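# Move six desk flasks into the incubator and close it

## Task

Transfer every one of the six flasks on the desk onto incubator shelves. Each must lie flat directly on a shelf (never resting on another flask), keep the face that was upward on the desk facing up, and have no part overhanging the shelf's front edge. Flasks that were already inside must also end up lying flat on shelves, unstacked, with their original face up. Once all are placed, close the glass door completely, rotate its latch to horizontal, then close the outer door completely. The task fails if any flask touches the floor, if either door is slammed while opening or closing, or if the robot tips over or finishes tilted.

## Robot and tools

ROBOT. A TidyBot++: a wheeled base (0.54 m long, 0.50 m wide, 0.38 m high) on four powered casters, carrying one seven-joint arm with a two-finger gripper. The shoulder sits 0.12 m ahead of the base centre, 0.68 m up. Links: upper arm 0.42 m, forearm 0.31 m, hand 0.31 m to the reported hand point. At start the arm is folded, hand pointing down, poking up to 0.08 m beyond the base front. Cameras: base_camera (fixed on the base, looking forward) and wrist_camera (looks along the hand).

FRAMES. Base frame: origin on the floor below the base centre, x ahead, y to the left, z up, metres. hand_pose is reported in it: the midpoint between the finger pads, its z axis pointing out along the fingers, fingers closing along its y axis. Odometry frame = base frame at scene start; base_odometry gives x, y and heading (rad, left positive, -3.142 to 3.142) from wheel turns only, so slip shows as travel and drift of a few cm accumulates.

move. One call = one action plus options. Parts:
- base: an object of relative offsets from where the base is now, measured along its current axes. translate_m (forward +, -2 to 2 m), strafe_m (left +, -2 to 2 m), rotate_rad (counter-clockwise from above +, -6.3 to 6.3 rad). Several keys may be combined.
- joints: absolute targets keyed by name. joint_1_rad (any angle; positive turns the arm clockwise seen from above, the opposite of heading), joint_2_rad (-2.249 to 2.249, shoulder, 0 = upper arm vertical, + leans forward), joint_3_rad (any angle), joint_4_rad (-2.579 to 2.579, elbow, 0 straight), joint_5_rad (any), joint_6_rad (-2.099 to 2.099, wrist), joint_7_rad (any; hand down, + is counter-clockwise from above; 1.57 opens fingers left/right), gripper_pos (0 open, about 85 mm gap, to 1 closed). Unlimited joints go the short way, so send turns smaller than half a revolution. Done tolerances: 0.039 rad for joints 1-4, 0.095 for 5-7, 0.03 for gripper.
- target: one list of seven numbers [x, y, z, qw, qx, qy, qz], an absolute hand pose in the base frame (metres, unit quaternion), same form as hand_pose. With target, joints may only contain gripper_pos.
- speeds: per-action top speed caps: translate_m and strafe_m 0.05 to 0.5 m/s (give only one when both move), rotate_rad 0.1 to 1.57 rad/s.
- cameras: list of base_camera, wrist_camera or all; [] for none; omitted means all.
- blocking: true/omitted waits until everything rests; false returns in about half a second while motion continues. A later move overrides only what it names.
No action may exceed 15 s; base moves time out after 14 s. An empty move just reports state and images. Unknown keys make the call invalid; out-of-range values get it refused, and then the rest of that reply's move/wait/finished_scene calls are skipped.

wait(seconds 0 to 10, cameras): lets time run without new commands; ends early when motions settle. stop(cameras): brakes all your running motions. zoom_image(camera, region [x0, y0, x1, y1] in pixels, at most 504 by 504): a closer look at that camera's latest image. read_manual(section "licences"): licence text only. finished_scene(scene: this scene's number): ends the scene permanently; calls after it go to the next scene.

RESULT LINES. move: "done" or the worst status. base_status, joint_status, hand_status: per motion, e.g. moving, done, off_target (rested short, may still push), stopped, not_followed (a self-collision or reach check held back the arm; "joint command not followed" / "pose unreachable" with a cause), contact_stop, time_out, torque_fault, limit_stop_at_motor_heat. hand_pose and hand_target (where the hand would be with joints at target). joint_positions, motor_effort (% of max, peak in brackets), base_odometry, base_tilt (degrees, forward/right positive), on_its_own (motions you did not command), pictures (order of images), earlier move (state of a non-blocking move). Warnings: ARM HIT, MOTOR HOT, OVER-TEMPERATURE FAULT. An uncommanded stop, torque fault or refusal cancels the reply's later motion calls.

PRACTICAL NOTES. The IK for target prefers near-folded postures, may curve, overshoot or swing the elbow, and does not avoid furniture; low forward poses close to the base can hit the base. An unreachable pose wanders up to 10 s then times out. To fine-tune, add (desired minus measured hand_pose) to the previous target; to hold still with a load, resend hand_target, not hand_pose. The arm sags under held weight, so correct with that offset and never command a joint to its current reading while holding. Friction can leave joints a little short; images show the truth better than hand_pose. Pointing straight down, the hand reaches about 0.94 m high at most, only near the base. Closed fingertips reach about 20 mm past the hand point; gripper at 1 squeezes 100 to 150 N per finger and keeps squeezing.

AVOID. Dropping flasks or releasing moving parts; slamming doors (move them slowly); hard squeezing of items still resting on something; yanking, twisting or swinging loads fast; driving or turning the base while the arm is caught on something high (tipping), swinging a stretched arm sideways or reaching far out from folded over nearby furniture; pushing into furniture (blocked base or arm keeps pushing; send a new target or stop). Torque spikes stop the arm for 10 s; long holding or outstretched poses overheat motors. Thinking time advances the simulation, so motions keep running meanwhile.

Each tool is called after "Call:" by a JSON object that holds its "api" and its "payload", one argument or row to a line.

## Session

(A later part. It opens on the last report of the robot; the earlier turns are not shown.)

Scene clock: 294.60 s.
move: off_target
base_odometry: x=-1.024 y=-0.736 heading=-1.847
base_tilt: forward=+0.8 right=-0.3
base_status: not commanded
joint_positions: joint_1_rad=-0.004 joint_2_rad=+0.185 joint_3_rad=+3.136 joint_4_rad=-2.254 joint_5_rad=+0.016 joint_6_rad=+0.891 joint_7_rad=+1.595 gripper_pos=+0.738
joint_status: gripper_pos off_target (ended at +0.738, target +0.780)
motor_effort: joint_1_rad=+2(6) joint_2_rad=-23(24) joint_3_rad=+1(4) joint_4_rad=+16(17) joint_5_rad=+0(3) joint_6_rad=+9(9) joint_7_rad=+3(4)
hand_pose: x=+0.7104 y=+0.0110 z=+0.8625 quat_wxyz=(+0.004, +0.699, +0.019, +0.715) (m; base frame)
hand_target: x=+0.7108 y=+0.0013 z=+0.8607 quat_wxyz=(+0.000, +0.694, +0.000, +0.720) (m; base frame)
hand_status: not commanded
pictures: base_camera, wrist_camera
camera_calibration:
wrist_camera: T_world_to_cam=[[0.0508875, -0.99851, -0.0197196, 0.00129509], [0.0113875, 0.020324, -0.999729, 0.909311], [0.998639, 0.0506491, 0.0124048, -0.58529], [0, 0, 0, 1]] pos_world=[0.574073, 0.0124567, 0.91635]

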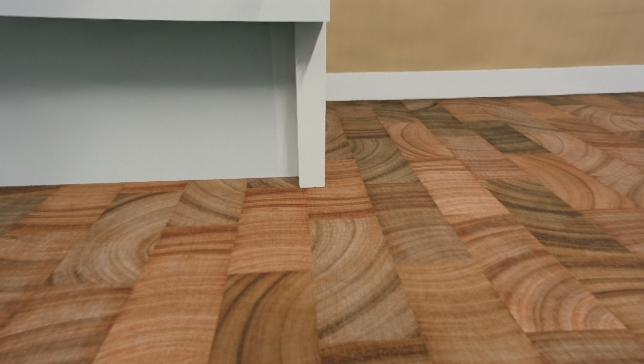

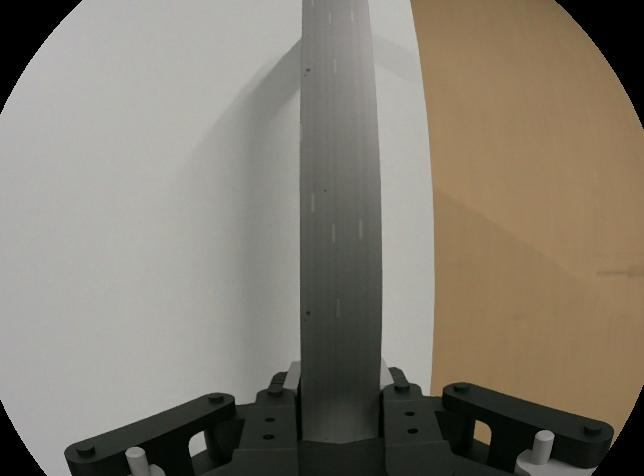

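Call:
{"api": "move", "payload": {
  "base": {"translate_m": -0.08},
  "speeds": {"translate_m": 0.05}
}}

Scene clock: 301.47 s.
move: done
base_odometry: x=-1.002 y=-0.659 heading=-1.846
base_tilt: forward=+0.8 right=-0.3
base_status: done
joint_positions: joint_1_rad=-0.015 joint_2_rad=+0.194 joint_3_rad=+3.133 joint_4_rad=-2.252 joint_5_rad=+0.015 joint_6_rad=+0.906 joint_7_rad=+1.595 gripper_pos=+0.739
joint_status: not commanded
motor_effort: joint_1_rad=+7(8) joint_2_rad=-25(36) joint_3_rad=+4(5) joint_4_rad=+11(16) joint_5_rad=+3(3) joint_6_rad=+8(11) joint_7_rad=+5(5)
hand_pose: x=+0.7123 y=+0.0186 z=+0.8624 quat_wxyz=(-0.001, +0.696, +0.023, +0.718) (m; base frame)
hand_target: x=+0.7108 y=+0.0013 z=+0.8607 quat_wxyz=(+0.000, +0.694, +0.000, +0.720) (m; base frame)
hand_status: not commanded
pictures: base_camera, wrist_camera
camera_calibration:
wrist_camera: T_world_to_cam=[[0.0635722, -0.997759, -0.0208905, 0.000737476], [0.0184319, 0.0221031, -0.999586, 0.90386], [0.997807, 0.0631608, 0.0197957, -0.593641], [0, 0, 0, 1]] pos_world=[0.575633, 0.0182526, 0.915253]

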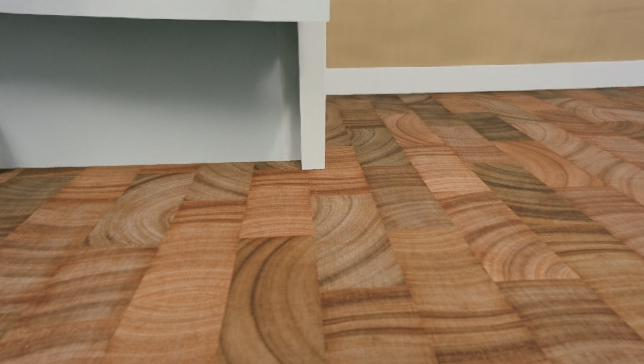

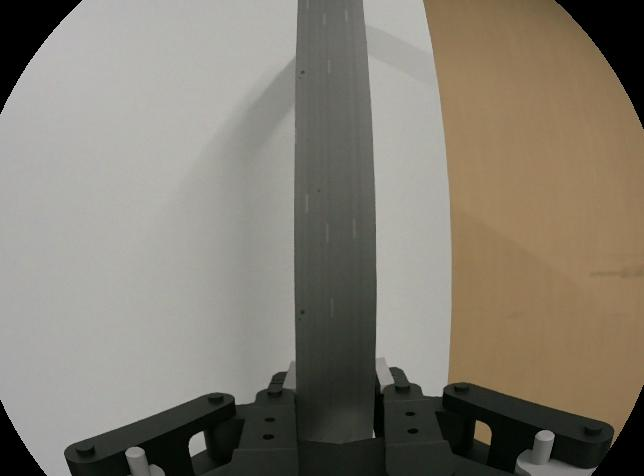

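Call:
{"api": "move", "payload": {
  "base": {"translate_m": -0.109, "strafe_m": 0.162, "rotate_rad": -0.175},
  "speeds": {"translate_m": 0.1, "rotate_rad": 0.1}
}}

Scene clock: 312.90 s.
move: done
base_odometry: x=-0.816 y=-0.598 heading=-2.022
base_tilt: forward=+0.8 right=-0.3
base_status: done
joint_positions: joint_1_rad=-0.009 joint_2_rad=+0.196 joint_3_rad=+3.133 joint_4_rad=-2.251 joint_5_rad=+0.002 joint_6_rad=+0.906 joint_7_rad=+1.595 gripper_pos=+0.739
joint_status: not commanded
motor_effort: joint_1_rad=+3(10) joint_2_rad=-24(28) joint_3_rad=+0(7) joint_4_rad=+11(15) joint_5_rad=+2(5) joint_6_rad=+8(10) joint_7_rad=+1(5)
hand_pose: x=+0.7132 y=+0.0123 z=+0.8624 quat_wxyz=(+0.001, +0.696, +0.015, +0.718) (m; base frame)
hand_target: x=+0.7108 y=+0.0013 z=+0.8607 quat_wxyz=(+0.000, +0.694, +0.000, +0.720) (m; base frame)
hand_status: not commanded
pictures: base_camera, wrist_camera
camera_calibration:
wrist_camera: T_world_to_cam=[[0.0485429, -0.998398, -0.0290733, 0.0122446], [0.018997, 0.0300252, -0.999369, 0.903234], [0.99864, 0.0479599, 0.0204241, -0.59503], [0, 0, 0, 1]] pos_world=[0.576468, 0.0136428, 0.915172]

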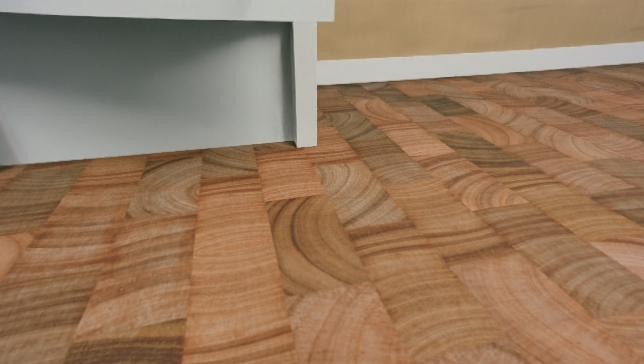

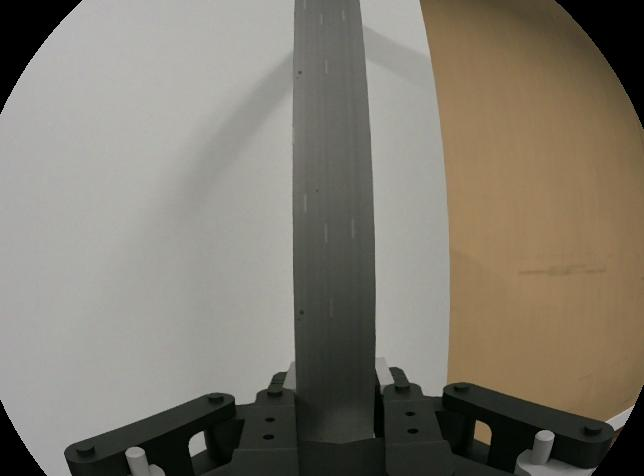

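Call:
{"api": "move", "payload": {
  "base": {"translate_m": -0.152, "strafe_m": 0.248, "rotate_rad": -0.26},
  "speeds": {"translate_m": 0.12, "rotate_rad": 0.1},
  "cameras": ["wrist_camera"]
}}

Call:
{"api": "move", "payload": {
  "base": {"translate_m": -0.152, "strafe_m": 0.248, "rotate_rad": -0.26},
  "speeds": {"translate_m": 0.12, "rotate_rad": 0.1}
}}

Scene clock: 322.50 s.
move: done
base_odometry: x=-0.527 y=-0.570 heading=-2.282
base_tilt: forward=+0.8 right=-0.3
base_status: done
joint_positions: joint_1_rad=-0.005 joint_2_rad=+0.197 joint_3_rad=+3.139 joint_4_rad=-2.250 joint_5_rad=+0.001 joint_6_rad=+0.907 joint_7_rad=+1.595 gripper_pos=+0.739
joint_status: not commanded
motor_effort: joint_1_rad=+3(8) joint_2_rad=-26(27) joint_3_rad=+1(6) joint_4_rad=+12(15) joint_5_rad=+3(6) joint_6_rad=+9(9) joint_7_rad=+2(3)
hand_pose: x=+0.7136 y=+0.0066 z=+0.8625 quat_wxyz=(+0.005, +0.696, +0.012, +0.718) (m; base frame)
hand_target: x=+0.7108 y=+0.0013 z=+0.8607 quat_wxyz=(+0.000, +0.694, +0.000, +0.720) (m; base frame)
hand_status: not commanded
pictures: wrist_camera
camera_calibration:
wrist_camera: T_world_to_cam=[[0.0381544, -0.998861, -0.0286568, 0.0135556], [0.0200279, 0.0294363, -0.999366, 0.902864], [0.999071, 0.0375563, 0.0211282, -0.595944], [0, 0, 0, 1]] pos_world=[0.576791, 0.00934463, 0.915271]

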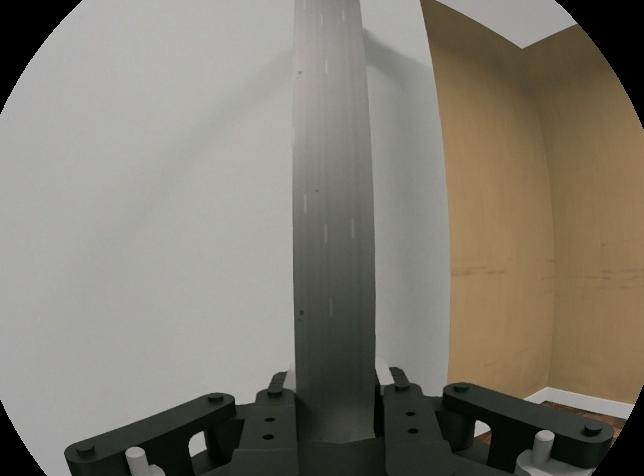

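Scene clock: 325.57 s.
move: done
base_odometry: x=-0.240 y=-0.617 heading=-2.541
base_tilt: forward=+0.8 right=-0.3
base_status: done
joint_positions: joint_1_rad=-0.004 joint_2_rad=+0.198 joint_3_rad=+3.140 joint_4_rad=-2.249 joint_5_rad=-0.002 joint_6_rad=+0.907 joint_7_rad=+1.595 gripper_pos=+0.739
joint_status: not commanded
motor_effort: joint_1_rad=+2(7) joint_2_rad=-25(29) joint_3_rad=+1(6) joint_4_rad=+11(15) joint_5_rad=+5(6) joint_6_rad=+8(10) joint_7_rad=+3(3)
hand_pose: x=+0.7142 y=+0.0042 z=+0.8624 quat_wxyz=(+0.007, +0.696, +0.009, +0.718) (m; base frame)
hand_target: x=+0.7108 y=+0.0013 z=+0.8607 quat_wxyz=(+0.000, +0.694, +0.000, +0.720) (m; base frame)
hand_status: not commanded
pictures: base_camera, wrist_camera
camera_calibration:
wrist_camera: T_world_to_cam=[[0.0330953, -0.998997, -0.0301598, 0.0160276], [0.0204152, 0.0308458, -0.999316, 0.902528], [0.999244, 0.0324569, 0.0214155, -0.59681], [0, 0, 0, 1]] pos_world=[0.577403, 0.00754293, 0.915175]

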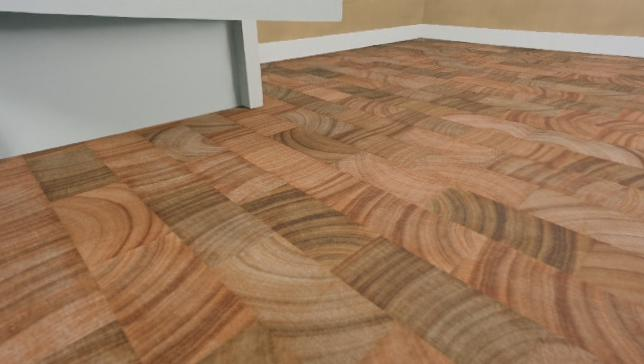

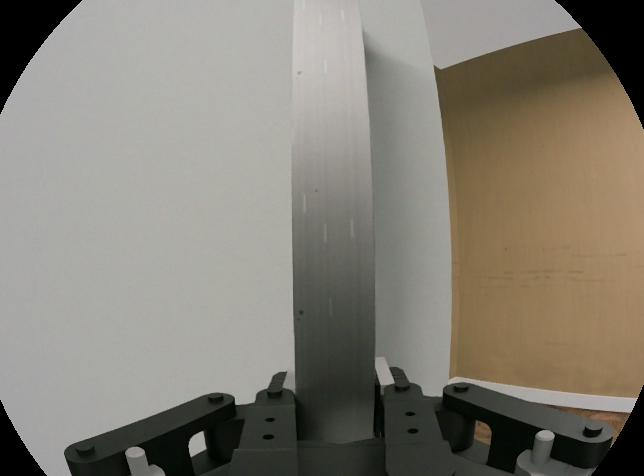

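Call:
{"api": "move", "payload": {
  "base": {"translate_m": -0.152, "strafe_m": 0.248, "rotate_rad": -0.26},
  "speeds": {"translate_m": 0.12, "rotate_rad": 0.1},
  "cameras": []
}}

Call:
{"api": "move", "payload": {
  "base": {"translate_m": -0.152, "strafe_m": 0.248, "rotate_rad": -0.26},
  "speeds": {"translate_m": 0.12, "rotate_rad": 0.1},
  "cameras": ["wrist_camera"]
}}

Call:
{"api": "move", "payload": {
  "base": {"translate_m": -0.152, "strafe_m": 0.248, "rotate_rad": -0.26},
  "speeds": {"translate_m": 0.12, "rotate_rad": 0.1}
}}

Scene clock: 339.60 s.
move: done
base_odometry: x=+0.026 y=-0.735 heading=-2.800
base_tilt: forward=+0.8 right=-0.3
base_status: done
joint_positions: joint_1_rad=-0.006 joint_2_rad=+0.200 joint_3_rad=+3.139 joint_4_rad=-2.247 joint_5_rad=-0.006 joint_6_rad=+0.908 joint_7_rad=+1.595 gripper_pos=+0.739
joint_status: not commanded
motor_effort: joint_1_rad=+2(7) joint_2_rad=-26(29) joint_3_rad=+1(6) joint_4_rad=+10(14) joint_5_rad=+5(7) joint_6_rad=+8(10) joint_7_rad=+3(4)
hand_pose: x=+0.7150 y=+0.0050 z=+0.8625 quat_wxyz=(+0.006, +0.696, +0.008, +0.718) (m; base frame)
hand_target: x=+0.7108 y=+0.0013 z=+0.8607 quat_wxyz=(+0.000, +0.694, +0.000, +0.720) (m; base frame)
hand_status: not commanded
pictures: none
No camera images: "cameras" was empty.

Scene clock: 342.60 s.
move: done
base_odometry: x=+0.252 y=-0.918 heading=-3.060
base_tilt: forward=+0.8 right=-0.3
base_status: done
joint_positions: joint_1_rad=-0.011 joint_2_rad=+0.204 joint_3_rad=+3.136 joint_4_rad=-2.244 joint_5_rad=-0.010 joint_6_rad=+0.909 joint_7_rad=+1.595 gripper_pos=+0.739
joint_status: not commanded
motor_effort: joint_1_rad=+4(7) joint_2_rad=-26(30) joint_3_rad=+2(6) joint_4_rad=+10(14) joint_5_rad=+6(7) joint_6_rad=+8(11) joint_7_rad=+4(5)
hand_pose: x=+0.7162 y=+0.0086 z=+0.8625 quat_wxyz=(+0.003, +0.695, +0.009, +0.718) (m; base frame)
hand_target: x=+0.7108 y=+0.0013 z=+0.8607 quat_wxyz=(+0.000, +0.694, +0.000, +0.720) (m; base frame)
hand_status: not commanded
pictures: wrist_camera
camera_calibration:
wrist_camera: T_world_to_cam=[[0.0377855, -0.998622, -0.0364061, 0.0224366], [0.0215834, 0.0372392, -0.999073, 0.901225], [0.999053, 0.0369648, 0.0229608, -0.600258], [0, 0, 0, 1]] pos_world=[0.57939, 0.0110331, 0.914989]

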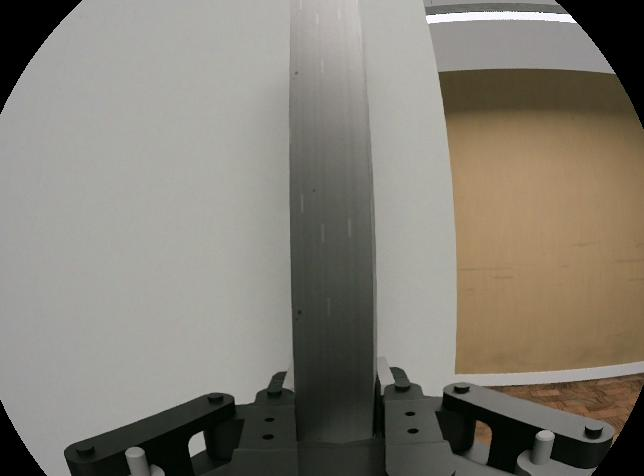

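Scene clock: 345.63 s.
move: done
base_odometry: x=+0.424 y=-1.153 heading=+2.964
base_tilt: forward=+0.8 right=-0.3
base_status: done
joint_positions: joint_1_rad=-0.019 joint_2_rad=+0.207 joint_3_rad=+3.131 joint_4_rad=-2.240 joint_5_rad=-0.013 joint_6_rad=+0.909 joint_7_rad=+1.595 gripper_pos=+0.739
joint_status: not commanded
motor_effort: joint_1_rad=+6(8) joint_2_rad=-27(31) joint_3_rad=+3(6) joint_4_rad=+9(13) joint_5_rad=+6(8) joint_6_rad=+9(11) joint_7_rad=+4(5)
hand_pose: x=+0.7174 y=+0.0152 z=+0.8625 quat_wxyz=(-0.002, +0.695, +0.011, +0.719) (m; base frame)
hand_target: x=+0.7108 y=+0.0013 z=+0.8607 quat_wxyz=(+0.000, +0.694, +0.000, +0.720) (m; base frame)
hand_status: not commanded
pictures: base_camera, wrist_camera
camera_calibration:
wrist_camera: T_world_to_cam=[[0.0479847, -0.998069, -0.0394475, 0.0243322], [0.0217336, 0.0405269, -0.998942, 0.900757], [0.998612, 0.0470766, 0.0236363, -0.602146], [0, 0, 0, 1]] pos_world=[0.580565, 0.0161273, 0.914996]

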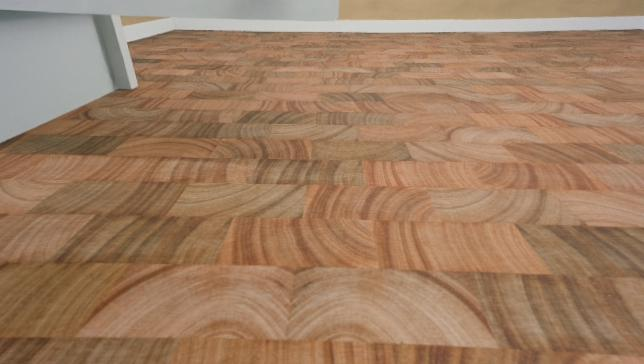

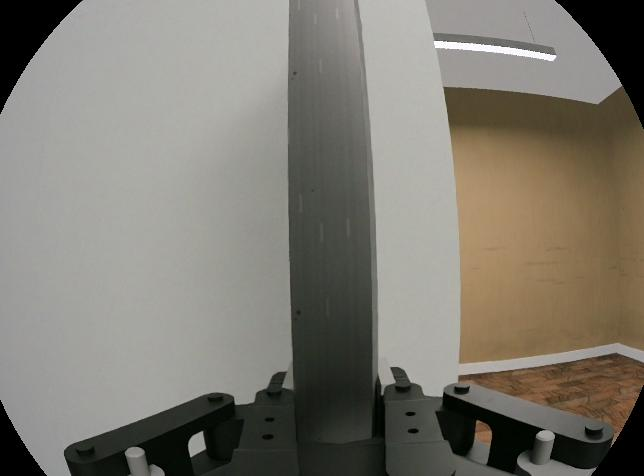

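Call:
{"api": "move", "payload": {
  "base": {"translate_m": -0.123, "strafe_m": 0.187, "rotate_rad": -0.2},
  "speeds": {"translate_m": 0.12, "rotate_rad": 0.1},
  "cameras": ["wrist_camera"]
}}

Call:
{"api": "move", "payload": {
  "base": {"translate_m": -0.123, "strafe_m": 0.187, "rotate_rad": -0.2},
  "speeds": {"translate_m": 0.12, "rotate_rad": 0.1},
  "cameras": ["wrist_camera"]
}}

Scene clock: 360.97 s.
move: done
base_odometry: x=+0.512 y=-1.359 heading=+2.765
base_tilt: forward=+0.8 right=-0.3
base_status: done
joint_positions: joint_1_rad=-0.027 joint_2_rad=+0.210 joint_3_rad=+3.125 joint_4_rad=-2.236 joint_5_rad=-0.015 joint_6_rad=+0.909 joint_7_rad=+1.595 gripper_pos=+0.739
joint_status: not commanded
motor_effort: joint_1_rad=+6(10) joint_2_rad=-29(31) joint_3_rad=+4(7) joint_4_rad=+8(11) joint_5_rad=+7(8) joint_6_rad=+9(11) joint_7_rad=+5(5)
hand_pose: x=+0.7187 y=+0.0227 z=+0.8626 quat_wxyz=(-0.007, +0.695, +0.014, +0.719) (m; base frame)
hand_target: x=+0.7108 y=+0.0013 z=+0.8607 quat_wxyz=(+0.000, +0.694, +0.000, +0.720) (m; base frame)
hand_status: not commanded
pictures: wrist_camera
camera_calibration:
wrist_camera: T_world_to_cam=[[0.0599723, -0.997324, -0.0418217, 0.0250366], [0.021982, 0.0432065, -0.998824, 0.900198], [0.997958, 0.0589825, 0.0245143, -0.60436], [0, 0, 0, 1]] pos_world=[0.581836, 0.0217219, 0.915002]

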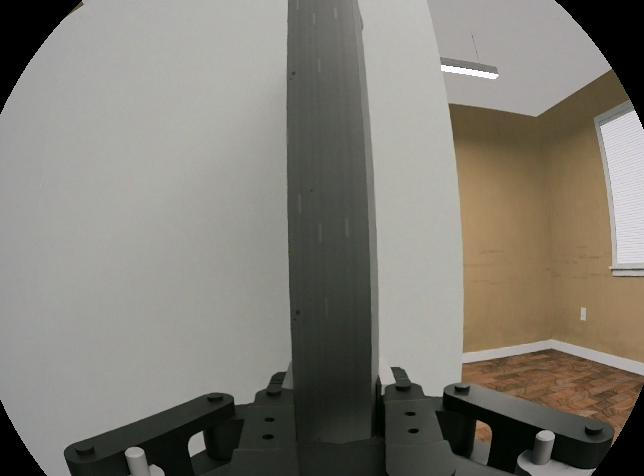

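Scene clock: 363.53 s.
move: done
base_odometry: x=+0.558 y=-1.578 heading=+2.565
base_tilt: forward=+0.8 right=-0.3
base_status: done
joint_positions: joint_1_rad=-0.003 joint_2_rad=+0.183 joint_3_rad=+3.139 joint_4_rad=-2.276 joint_5_rad=-0.013 joint_6_rad=+0.911 joint_7_rad=+1.595 gripper_pos=+0.780
joint_status: not commanded
on_its_own: gripper_pos moved +0.041 to your old target +0.780
motor_effort: joint_1_rad=+1(10) joint_2_rad=-23(58) joint_3_rad=-1(9) joint_4_rad=+16(19) joint_5_rad=+0(8) joint_6_rad=+9(14) joint_7_rad=+0(5)
hand_pose: x=+0.7050 y=+0.0010 z=+0.8585 quat_wxyz=(+0.007, +0.699, +0.003, +0.715) (m; base frame)
hand_target: x=+0.7108 y=+0.0013 z=+0.8607 quat_wxyz=(+0.000, +0.694, +0.000, +0.720) (m; base frame)
hand_status: not commanded
pictures: wrist_camera
camera_calibration:
wrist_camera: T_world_to_cam=[[0.0235385, -0.999017, -0.0375599, 0.02611], [0.012172, 0.0378539, -0.999209, 0.90455], [0.999649, 0.0230627, 0.013051, -0.580566], [0, 0, 0, 1]] pos_world=[0.568737, 0.00523304, 0.912392]

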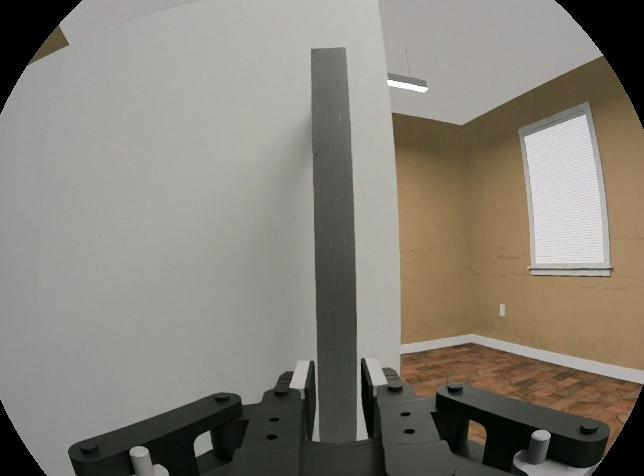

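Call:
{"api": "move", "payload": {
  "base": {"translate_m": -0.15},
  "joints": {"gripper_pos": 0.0},
  "speeds": {"translate_m": 0.2},
  "cameras": []
}}

Call:
{"api": "move", "payload": {
  "joints": {"joint_1_rad": 0.0, "joint_2_rad": -0.335, "joint_3_rad": 3.1416, "joint_4_rad": -2.45, "joint_5_rad": 0.0, "joint_6_rad": 0.4, "joint_7_rad": 1.571},
  "cameras": []
}}

Call:
{"api": "move", "payload": {
  "base": {"translate_m": 0.683, "strafe_m": -0.868},
  "cameras": ["wrist_camera"]
}}

Call:
{"api": "move", "payload": {
  "base": {"rotate_rad": 1.871}
}}

Scene clock: 378.50 s.
move: done
base_odometry: x=+0.684 y=-1.660 heading=+2.565
base_tilt: forward=+0.8 right=-0.3
base_status: done
joint_positions: joint_1_rad=-0.003 joint_2_rad=+0.186 joint_3_rad=+3.139 joint_4_rad=-2.276 joint_5_rad=-0.013 joint_6_rad=+0.911 joint_7_rad=+1.595 gripper_pos=+0.000
joint_status: all done
motor_effort: joint_1_rad=+0(2) joint_2_rad=-23(26) joint_3_rad=-1(1) joint_4_rad=+15(17) joint_5_rad=+0(1) joint_6_rad=+9(10) joint_7_rad=+0(0)
hand_pose: x=+0.7055 y=+0.0010 z=+0.8571 quat_wxyz=(+0.007, +0.700, +0.003, +0.714) (m; base frame)
hand_target: x=+0.7108 y=+0.0013 z=+0.8607 quat_wxyz=(+0.000, +0.694, +0.000, +0.720) (m; base frame)
hand_status: not commanded
pictures: none
No camera images: "cameras" was empty.

Scene clock: 380.57 s.
move: done
base_odometry: x=+0.684 y=-1.660 heading=+2.565
base_tilt: forward=+0.8 right=-0.3
base_status: not commanded
joint_positions: joint_1_rad=-0.003 joint_2_rad=-0.318 joint_3_rad=+3.139 joint_4_rad=-2.436 joint_5_rad=-0.013 joint_6_rad=+0.440 joint_7_rad=+1.595 gripper_pos=+0.000
joint_status: all done
motor_effort: joint_1_rad=+1(2) joint_2_rad=-8(25) joint_3_rad=+0(2) joint_4_rad=+19(21) joint_5_rad=+0(1) joint_6_rad=+9(11) joint_7_rad=+0(1)
hand_pose: x=+0.5653 y=+0.0020 z=+0.8848 quat_wxyz=(+0.005, +0.744, +0.005, +0.668) (m; base frame)
hand_target: x=+0.5577 y=+0.0013 z=+0.8717 quat_wxyz=(+0.000, +0.756, +0.000, +0.654) (m; base frame)
hand_status: not commanded
pictures: none
No camera images: "cameras" was empty.

Scene clock: 384.13 s.
move: done
base_odometry: x=+0.584 y=-0.560 heading=+2.564
base_tilt: forward=+0.8 right=-0.3
base_status: done
joint_positions: joint_1_rad=-0.003 joint_2_rad=-0.321 joint_3_rad=+3.139 joint_4_rad=-2.437 joint_5_rad=-0.013 joint_6_rad=+0.437 joint_7_rad=+1.595 gripper_pos=+0.000
joint_status: not commanded
motor_effort: joint_1_rad=+0(2) joint_2_rad=-8(10) joint_3_rad=-1(2) joint_4_rad=+20(20) joint_5_rad=+0(1) joint_6_rad=+9(9) joint_7_rad=+0(1)
hand_pose: x=+0.5644 y=+0.0020 z=+0.8846 quat_wxyz=(+0.005, +0.744, +0.005, +0.668) (m; base frame)
hand_target: x=+0.5577 y=+0.0013 z=+0.8717 quat_wxyz=(+0.000, +0.756, +0.000, +0.654) (m; base frame)
hand_status: not commanded
pictures: wrist_camera
camera_calibration:
wrist_camera: T_world_to_cam=[[0.0226862, -0.998825, -0.0428133, 0.0365455], [-0.118137, 0.039846, -0.992198, 0.999661], [0.992738, 0.027567, -0.117094, -0.321388], [0, 0, 0, 1]] pos_world=[0.436322, 0.00552983, 0.955793]

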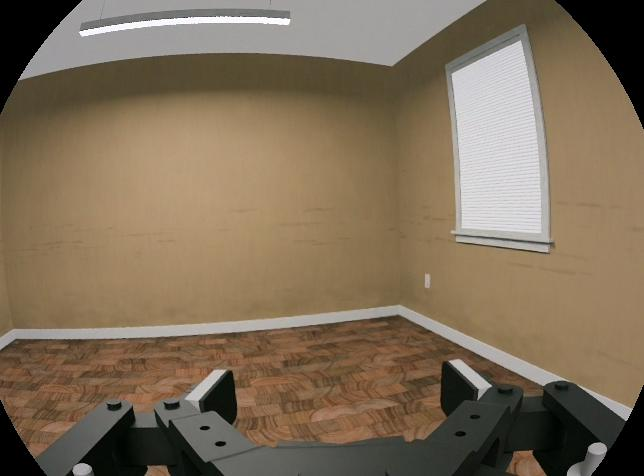

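Scene clock: 386.67 s.
move: done
base_odometry: x=+0.584 y=-0.560 heading=-1.848
base_tilt: forward=+0.8 right=-0.3
base_status: done
joint_positions: joint_1_rad=-0.003 joint_2_rad=-0.321 joint_3_rad=+3.139 joint_4_rad=-2.437 joint_5_rad=-0.013 joint_6_rad=+0.437 joint_7_rad=+1.595 gripper_pos=+0.000
joint_status: not commanded
motor_effort: joint_1_rad=+0(2) joint_2_rad=-8(10) joint_3_rad=-1(2) joint_4_rad=+18(20) joint_5_rad=+0(1) joint_6_rad=+9(9) joint_7_rad=+0(1)
hand_pose: x=+0.5644 y=+0.0020 z=+0.8846 quat_wxyz=(+0.005, +0.744, +0.005, +0.668) (m; base frame)
hand_target: x=+0.5577 y=+0.0013 z=+0.8717 quat_wxyz=(+0.000, +0.756, +0.000, +0.654) (m; base frame)
hand_status: not commanded
pictures: base_camera, wrist_camera
camera_calibration:
wrist_camera: T_world_to_cam=[[0.0227807, -0.998823, -0.0428267, 0.0365171], [-0.11824, 0.0398454, -0.992185, 0.999695], [0.992724, 0.0276665, -0.117193, -0.321288], [0, 0, 0, 1]] pos_world=[0.436322, 0.00552983, 0.955794]

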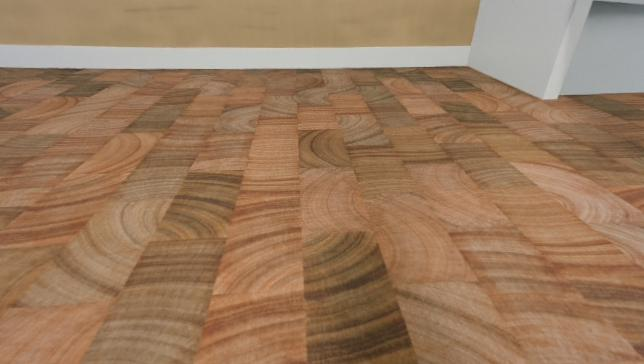

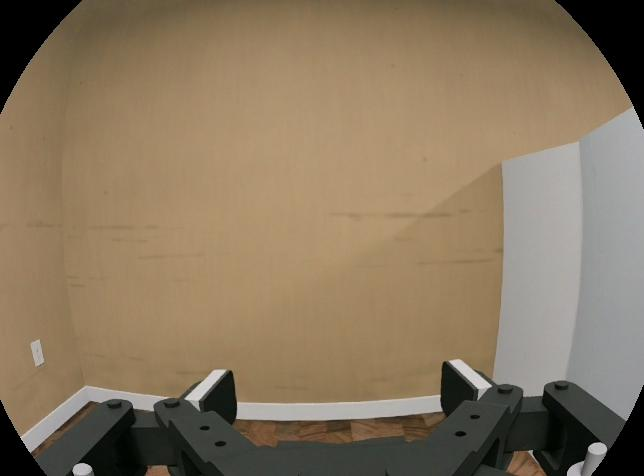

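Call:
{"api": "move", "payload": {
  "base": {"translate_m": -0.15},
  "cameras": []
}}

Call:
{"api": "move", "payload": {
  "base": {"strafe_m": -1.15}
}}

Scene clock: 394.93 s.
move: done
base_odometry: x=+0.625 y=-0.415 heading=-1.847
base_tilt: forward=+0.8 right=-0.3
base_status: done
joint_positions: joint_1_rad=-0.003 joint_2_rad=-0.330 joint_3_rad=+3.139 joint_4_rad=-2.440 joint_5_rad=-0.013 joint_6_rad=+0.435 joint_7_rad=+1.595 gripper_pos=+0.000
joint_status: not commanded
motor_effort: joint_1_rad=+2(2) joint_2_rad=-8(12) joint_3_rad=-1(1) joint_4_rad=+19(20) joint_5_rad=-1(1) joint_6_rad=+9(9) joint_7_rad=+0(1)
hand_pose: x=+0.5620 y=+0.0020 z=+0.8863 quat_wxyz=(+0.005, +0.743, +0.005, +0.669) (m; base frame)
hand_target: x=+0.5577 y=+0.0013 z=+0.8717 quat_wxyz=(+0.000, +0.756, +0.000, +0.654) (m; base frame)
hand_status: not commanded
pictures: none
No camera images: "cameras" was empty.

Scene clock: 398.53 s.
move: done
base_odometry: x=-0.481 y=-0.102 heading=-1.848
base_tilt: forward=+0.8 right=-0.3
base_status: done
joint_positions: joint_1_rad=-0.003 joint_2_rad=-0.330 joint_3_rad=+3.139 joint_4_rad=-2.440 joint_5_rad=-0.013 joint_6_rad=+0.435 joint_7_rad=+1.595 gripper_pos=+0.000
joint_status: not commanded
motor_effort: joint_1_rad=+0(2) joint_2_rad=-8(9) joint_3_rad=+0(2) joint_4_rad=+19(20) joint_5_rad=+0(1) joint_6_rad=+9(9) joint_7_rad=+0(1)
hand_pose: x=+0.5620 y=+0.0020 z=+0.8861 quat_wxyz=(+0.005, +0.743, +0.005, +0.669) (m; base frame)
hand_target: x=+0.5577 y=+0.0013 z=+0.8717 quat_wxyz=(+0.000, +0.756, +0.000, +0.654) (m; base frame)
hand_status: not commanded
pictures: base_camera, wrist_camera
camera_calibration:
wrist_camera: T_world_to_cam=[[0.0229512, -0.998823, -0.0427399, 0.0364646], [-0.114237, 0.039851, -0.992654, 0.99908], [0.993188, 0.027665, -0.113188, -0.322518], [0, 0, 0, 1]] pos_world=[0.433616, 0.00552982, 0.956794]

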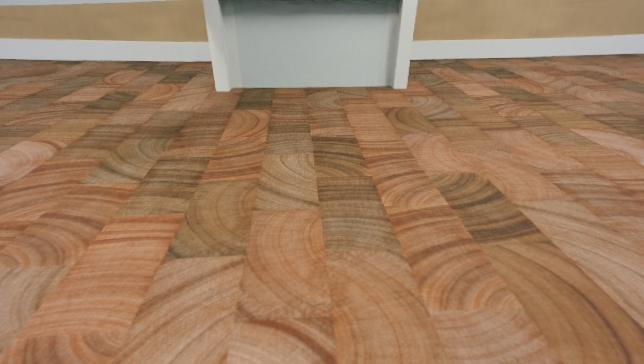

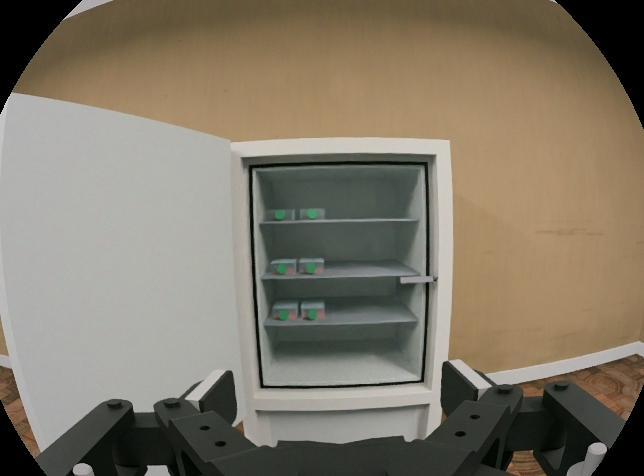

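Call:
{"api": "zoom_image", "payload": {
  "camera": "wrist_camera",
  "region": [220, 130, 470, 410]
}}

Scaled by 1.800.

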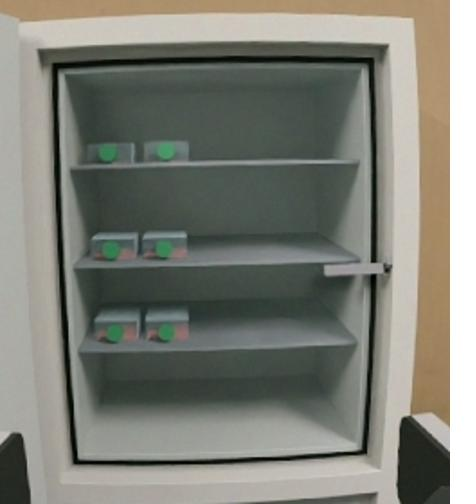

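Call:
{"api": "move", "payload": {
  "base": {"translate_m": 0.45, "strafe_m": -0.2},
  "joints": {"joint_1_rad": 0.0, "joint_2_rad": 0.2, "joint_3_rad": 3.1416, "joint_4_rad": -2.264, "joint_5_rad": 0.0, "joint_6_rad": 0.8, "joint_7_rad": 1.571}
}}

Call:
{"api": "zoom_image", "payload": {
  "camera": "wrist_camera",
  "region": [300, 180, 560, 400]
}}

Scene clock: 423.27 s.
move: done
base_odometry: x=-0.797 y=-0.480 heading=-1.848
base_tilt: forward=+0.8 right=-0.3
base_status: done
joint_positions: joint_1_rad=-0.003 joint_2_rad=+0.188 joint_3_rad=+3.139 joint_4_rad=-2.282 joint_5_rad=-0.013 joint_6_rad=+0.755 joint_7_rad=+1.595 gripper_pos=+0.000
joint_status: all done
motor_effort: joint_1_rad=+2(2) joint_2_rad=-23(26) joint_3_rad=-1(3) joint_4_rad=+14(21) joint_5_rad=+0(1) joint_6_rad=+9(10) joint_7_rad=+0(1)
hand_pose: x=+0.7012 y=+0.0014 z=+0.8042 quat_wxyz=(+0.006, +0.756, +0.004, +0.654) (m; base frame)
hand_target: x=+0.7096 y=+0.0013 z=+0.8203 quat_wxyz=(+0.000, +0.739, +0.000, +0.673) (m; base frame)
hand_status: not commanded
pictures: base_camera, wrist_camera
camera_calibration:
wrist_camera: T_world_to_cam=[[0.0182405, -0.998957, -0.0418549, 0.0317595], [-0.154247, 0.0385492, -0.98728, 0.957493], [0.987864, 0.0244645, -0.153383, -0.433938], [0, 0, 0, 1]] pos_world=[0.575783, 0.00543193, 0.880084]

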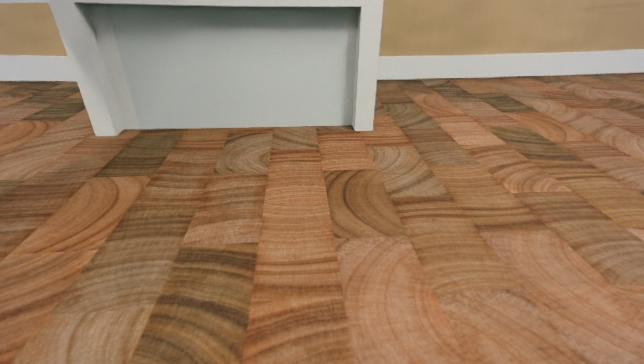

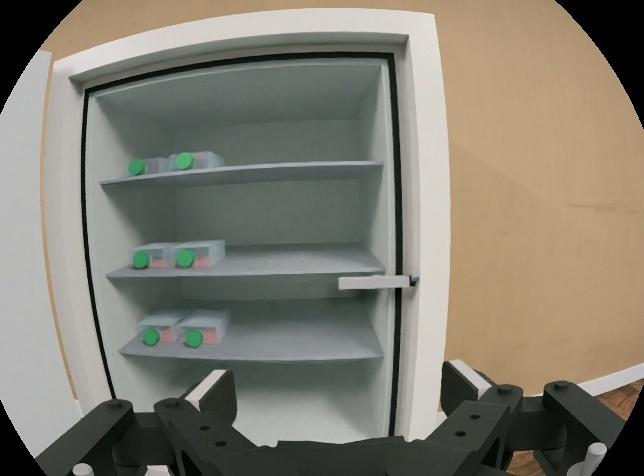

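Scaled by 1.938.

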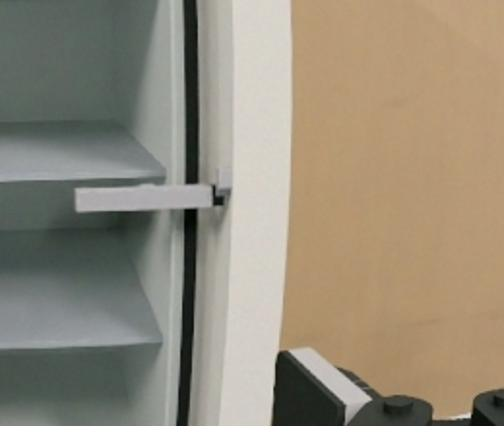

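Call:
{"api": "zoom_image", "payload": {
  "camera": "wrist_camera",
  "region": [325, 255, 435, 310]
}}

Scaled by 4.582.

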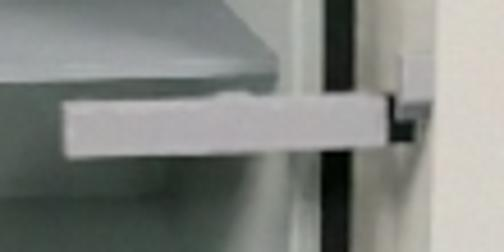

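Call:
{"api": "move", "payload": {
  "base": {"translate_m": 0.1, "strafe_m": -0.075},
  "joints": {"joint_1_rad": 0.0, "joint_2_rad": 0.7, "joint_3_rad": 3.1416, "joint_4_rad": -1.844, "joint_5_rad": 0.0, "joint_6_rad": 1.0, "joint_7_rad": 1.571}
}}

Call:
{"api": "zoom_image", "payload": {
  "camera": "wrist_camera",
  "region": [220, 160, 420, 360]
}}

Scene clock: 443.63 s.
move: done
base_odometry: x=-0.896 y=-0.556 heading=-1.848
base_tilt: forward=+0.8 right=-0.2
base_status: done
joint_positions: joint_1_rad=-0.002 joint_2_rad=+0.677 joint_3_rad=+3.139 joint_4_rad=-1.867 joint_5_rad=-0.013 joint_6_rad=+0.955 joint_7_rad=+1.595 gripper_pos=+0.000
joint_status: all done
motor_effort: joint_1_rad=+1(3) joint_2_rad=-38(40) joint_3_rad=-1(4) joint_4_rad=+15(19) joint_5_rad=+0(1) joint_6_rad=+9(10) joint_7_rad=+0(1)
hand_pose: x=+0.8706 y=+0.0008 z=+0.7437 quat_wxyz=(+0.008, +0.714, +0.003, +0.700) (m; base frame)
hand_target: x=+0.8781 y=+0.0013 z=+0.7521 quat_wxyz=(+0.000, +0.698, +0.000, +0.717) (m; base frame)
hand_status: not commanded
pictures: base_camera, wrist_camera
camera_calibration:
wrist_camera: T_world_to_cam=[[0.0204365, -0.999035, -0.0388686, 0.0213947], [-0.0295709, 0.0382557, -0.99883, 0.82394], [0.999354, 0.021562, -0.0287606, -0.713237], [0, 0, 0, 1]] pos_world=[0.736703, 0.0052325, 0.803294]

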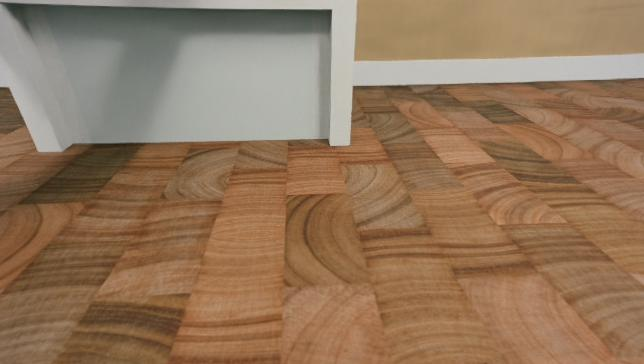

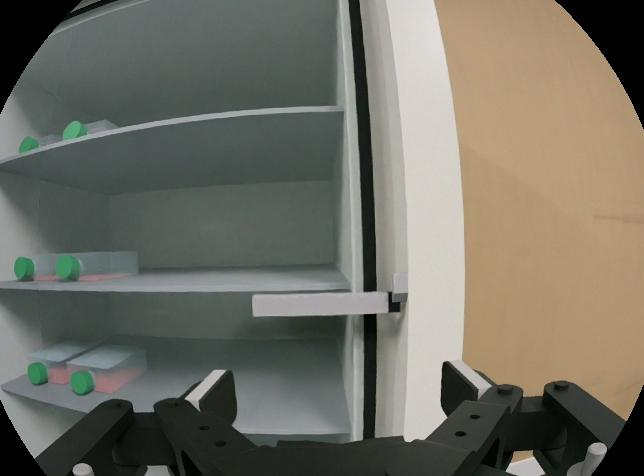

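Scaled by 2.520.

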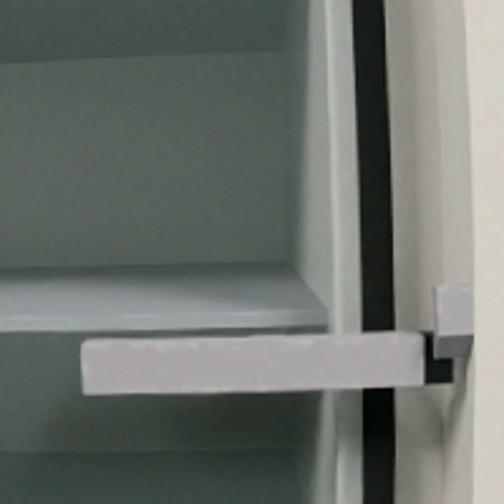

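Call:
{"api": "zoom_image", "payload": {
  "camera": "wrist_camera",
  "region": [245, 265, 415, 325]
}}

Scaled by 2.965.

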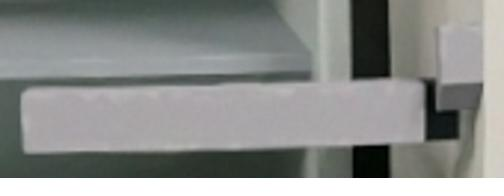

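Call:
{"api": "move", "payload": {
  "joints": {"joint_1_rad": 0.0, "joint_2_rad": 0.5, "joint_3_rad": 3.1416, "joint_4_rad": -0.9, "joint_5_rad": 0.0, "joint_6_rad": -0.95, "joint_7_rad": 1.571},
  "cameras": ["wrist_camera"]
}}

Scene clock: 480.87 s.
move: done
base_odometry: x=-0.896 y=-0.556 heading=-1.848
base_tilt: forward=+0.8 right=-0.3
base_status: not commanded
joint_positions: joint_1_rad=-0.002 joint_2_rad=+0.504 joint_3_rad=+3.139 joint_4_rad=-0.921 joint_5_rad=-0.013 joint_6_rad=-0.909 joint_7_rad=+1.595 gripper_pos=+0.000
joint_status: all done
motor_effort: joint_1_rad=+1(2) joint_2_rad=-38(43) joint_3_rad=-1(2) joint_4_rad=+20(21) joint_5_rad=+0(1) joint_6_rad=+7(10) joint_7_rad=+0(2)
hand_pose: x=+0.8583 y=+0.0072 z=+0.8810 quat_wxyz=(-0.003, +0.919, +0.011, +0.393) (m; base frame)
hand_target: x=+0.8520 y=+0.0014 z=+0.8857 quat_wxyz=(+0.000, +0.923, +0.000, +0.386) (m; base frame)
hand_status: not commanded
pictures: wrist_camera
camera_calibration:
wrist_camera: T_world_to_cam=[[0.0055248, -0.998494, -0.054591, 0.060041], [-0.69823, 0.0352284, -0.715007, 1.28436], [0.715853, 0.0420673, -0.696983, 0.134761], [0, 0, 0, 1]] pos_world=[0.799974, 0.00903567, 1.01553]

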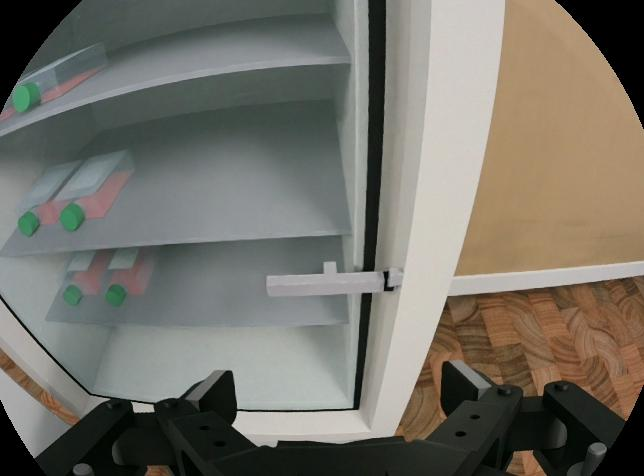

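Call:
{"api": "zoom_image", "payload": {
  "camera": "wrist_camera",
  "region": [255, 245, 425, 315]
}}

Scaled by 2.965.

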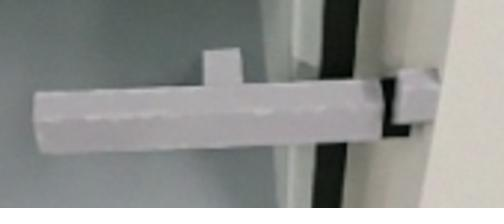

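Call:
{"api": "move", "payload": {
  "joints": {"joint_1_rad": 0.0, "joint_2_rad": 0.68, "joint_3_rad": 3.1416, "joint_4_rad": -1.844, "joint_5_rad": 0.0, "joint_6_rad": 1.0, "joint_7_rad": 3.1416},
  "cameras": ["wrist_camera"]
}}

Scene clock: 518.23 s.
move: done
base_odometry: x=-0.896 y=-0.556 heading=-1.848
base_tilt: forward=+0.8 right=-0.2
base_status: not commanded
joint_positions: joint_1_rad=-0.002 joint_2_rad=+0.652 joint_3_rad=+3.139 joint_4_rad=-1.829 joint_5_rad=-0.013 joint_6_rad=+0.954 joint_7_rad=+3.062 gripper_pos=+0.000
joint_status: all done
motor_effort: joint_1_rad=+1(2) joint_2_rad=-38(42) joint_3_rad=-2(2) joint_4_rad=+16(21) joint_5_rad=+0(1) joint_6_rad=+9(10) joint_7_rad=+0(1)
hand_pose: x=+0.8781 y=+0.0008 z=+0.7818 quat_wxyz=(+0.489, +0.512, +0.465, +0.531) (m; base frame)
hand_target: x=+0.8766 y=+0.0014 z=+0.7672 quat_wxyz=(+0.512, +0.488, +0.488, +0.512) (m; base frame)
hand_status: not commanded
pictures: wrist_camera
camera_calibration:
wrist_camera: T_world_to_cam=[[-0.0163958, -0.142028, 0.989727, -0.749808], [-0.0110299, -0.989774, -0.142218, 0.177022], [0.999805, -0.0132483, 0.0146616, -0.754054], [0, 0, 0, 1]] pos_world=[0.743565, 0.0587281, 0.778336]

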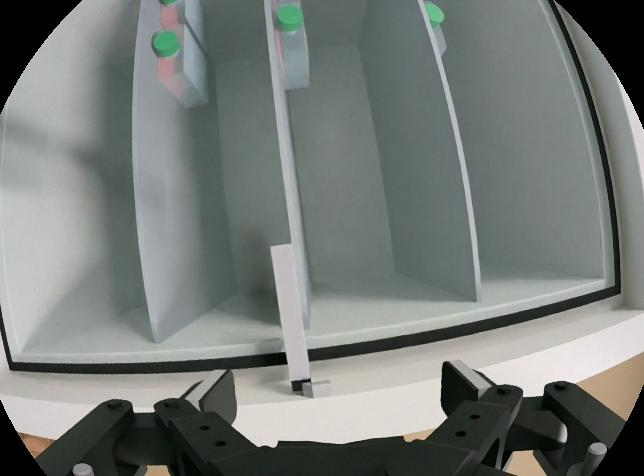

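Call:
{"api": "move", "payload": {
  "joints": {"joint_1_rad": 0.0, "joint_2_rad": 0.71, "joint_3_rad": 3.1416, "joint_4_rad": -1.844, "joint_5_rad": 0.0, "joint_6_rad": 1.01, "joint_7_rad": 3.22},
  "base": {"strafe_m": 0.009},
  "cameras": ["wrist_camera"]
}}

Scene clock: 533.20 s.
move: done
base_odometry: x=-0.888 y=-0.558 heading=-1.848
base_tilt: forward=+0.8 right=-0.3
base_status: done
joint_positions: joint_1_rad=-0.002 joint_2_rad=+0.685 joint_3_rad=+3.139 joint_4_rad=-1.832 joint_5_rad=-0.013 joint_6_rad=+0.969 joint_7_rad=+3.149 gripper_pos=+0.000
joint_status: all done
motor_effort: joint_1_rad=+1(5) joint_2_rad=-39(40) joint_3_rad=-2(3) joint_4_rad=+15(16) joint_5_rad=+0(2) joint_6_rad=+9(10) joint_7_rad=+0(1)
hand_pose: x=+0.8803 y=+0.0011 z=+0.7596 quat_wxyz=(+0.507, +0.496, +0.492, +0.505) (m; base frame)
hand_target: x=+0.8787 y=+0.0014 z=+0.7476 quat_wxyz=(+0.526, +0.474, +0.512, +0.486) (m; base frame)
hand_status: not commanded
pictures: wrist_camera
camera_calibration:
wrist_camera: T_world_to_cam=[[0.00472263, -0.0553497, 0.998456, -0.753083], [-0.0156889, -0.998348, -0.0552695, 0.112308], [0.999866, -0.0154037, -0.00558321, -0.740502], [0, 0, 0, 1]] pos_world=[0.745721, 0.0590331, 0.753993]

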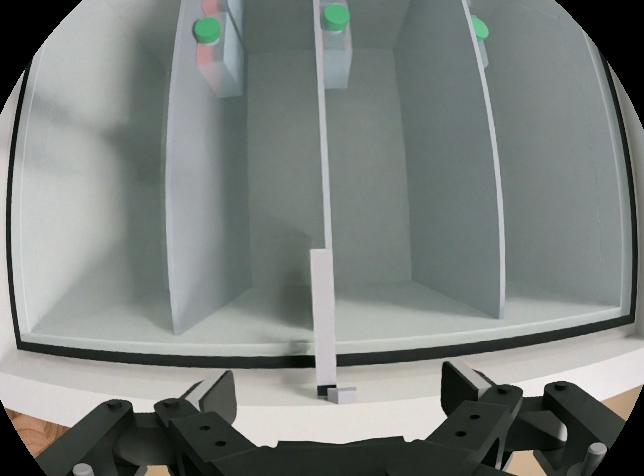

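Call:
{"api": "move", "payload": {
  "base": {"strafe_m": 0.006, "translate_m": 0.09},
  "speeds": {"translate_m": 0.1},
  "cameras": ["wrist_camera"]
}}

Scene clock: 538.87 s.
move: done
base_odometry: x=-0.907 y=-0.646 heading=-1.848
base_tilt: forward=+0.8 right=-0.3
base_status: done
joint_positions: joint_1_rad=-0.002 joint_2_rad=+0.687 joint_3_rad=+3.139 joint_4_rad=-1.834 joint_5_rad=-0.013 joint_6_rad=+0.970 joint_7_rad=+3.149 gripper_pos=+0.000
joint_status: not commanded
motor_effort: joint_1_rad=+0(2) joint_2_rad=-39(41) joint_3_rad=-2(2) joint_4_rad=+14(17) joint_5_rad=-1(1) joint_6_rad=+9(9) joint_7_rad=+0(0)
hand_pose: x=+0.8800 y=+0.0011 z=+0.7574 quat_wxyz=(+0.506, +0.497, +0.493, +0.504) (m; base frame)
hand_target: x=+0.8787 y=+0.0014 z=+0.7476 quat_wxyz=(+0.526, +0.474, +0.512, +0.486) (m; base frame)
hand_status: not commanded
pictures: wrist_camera
camera_calibration:
wrist_camera: T_world_to_cam=[[0.00801833, -0.0553975, 0.998432, -0.75372], [-0.0158728, -0.998346, -0.0552652, 0.112337], [0.999842, -0.0154047, -0.00888437, -0.737704], [0, 0, 0, 1]] pos_world=[0.745414, 0.0590332, 0.752193]

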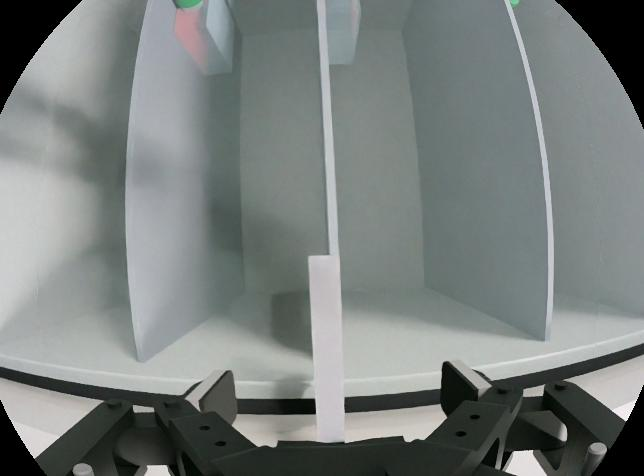

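Call:
{"api": "move", "payload": {
  "base": {"translate_m": 0.058},
  "speeds": {"translate_m": 0.05},
  "cameras": ["wrist_camera"]
}}

Scene clock: 549.03 s.
move: done
base_odometry: x=-0.922 y=-0.702 heading=-1.848
base_tilt: forward=+0.8 right=-0.3
base_status: done
joint_positions: joint_1_rad=-0.002 joint_2_rad=+0.688 joint_3_rad=+3.139 joint_4_rad=-1.834 joint_5_rad=-0.013 joint_6_rad=+0.970 joint_7_rad=+3.149 gripper_pos=+0.000
joint_status: not commanded
motor_effort: joint_1_rad=+0(2) joint_2_rad=-39(41) joint_3_rad=-2(3) joint_4_rad=+14(16) joint_5_rad=+0(1) joint_6_rad=+9(9) joint_7_rad=+0(0)
hand_pose: x=+0.8800 y=+0.0011 z=+0.7569 quat_wxyz=(+0.506, +0.497, +0.493, +0.504) (m; base frame)
hand_target: x=+0.8787 y=+0.0014 z=+0.7476 quat_wxyz=(+0.526, +0.474, +0.512, +0.486) (m; base frame)
hand_status: not commanded
pictures: wrist_camera
camera_calibration:
wrist_camera: T_world_to_cam=[[0.00871705, -0.055409, 0.998426, -0.753836], [-0.0159115, -0.998345, -0.0552656, 0.112344], [0.999835, -0.0154047, -0.00958426, -0.737175], [0, 0, 0, 1]] pos_world=[0.745412, 0.0590333, 0.751793]

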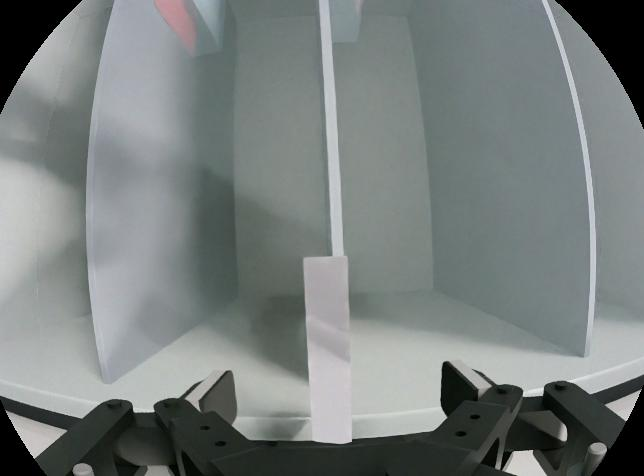

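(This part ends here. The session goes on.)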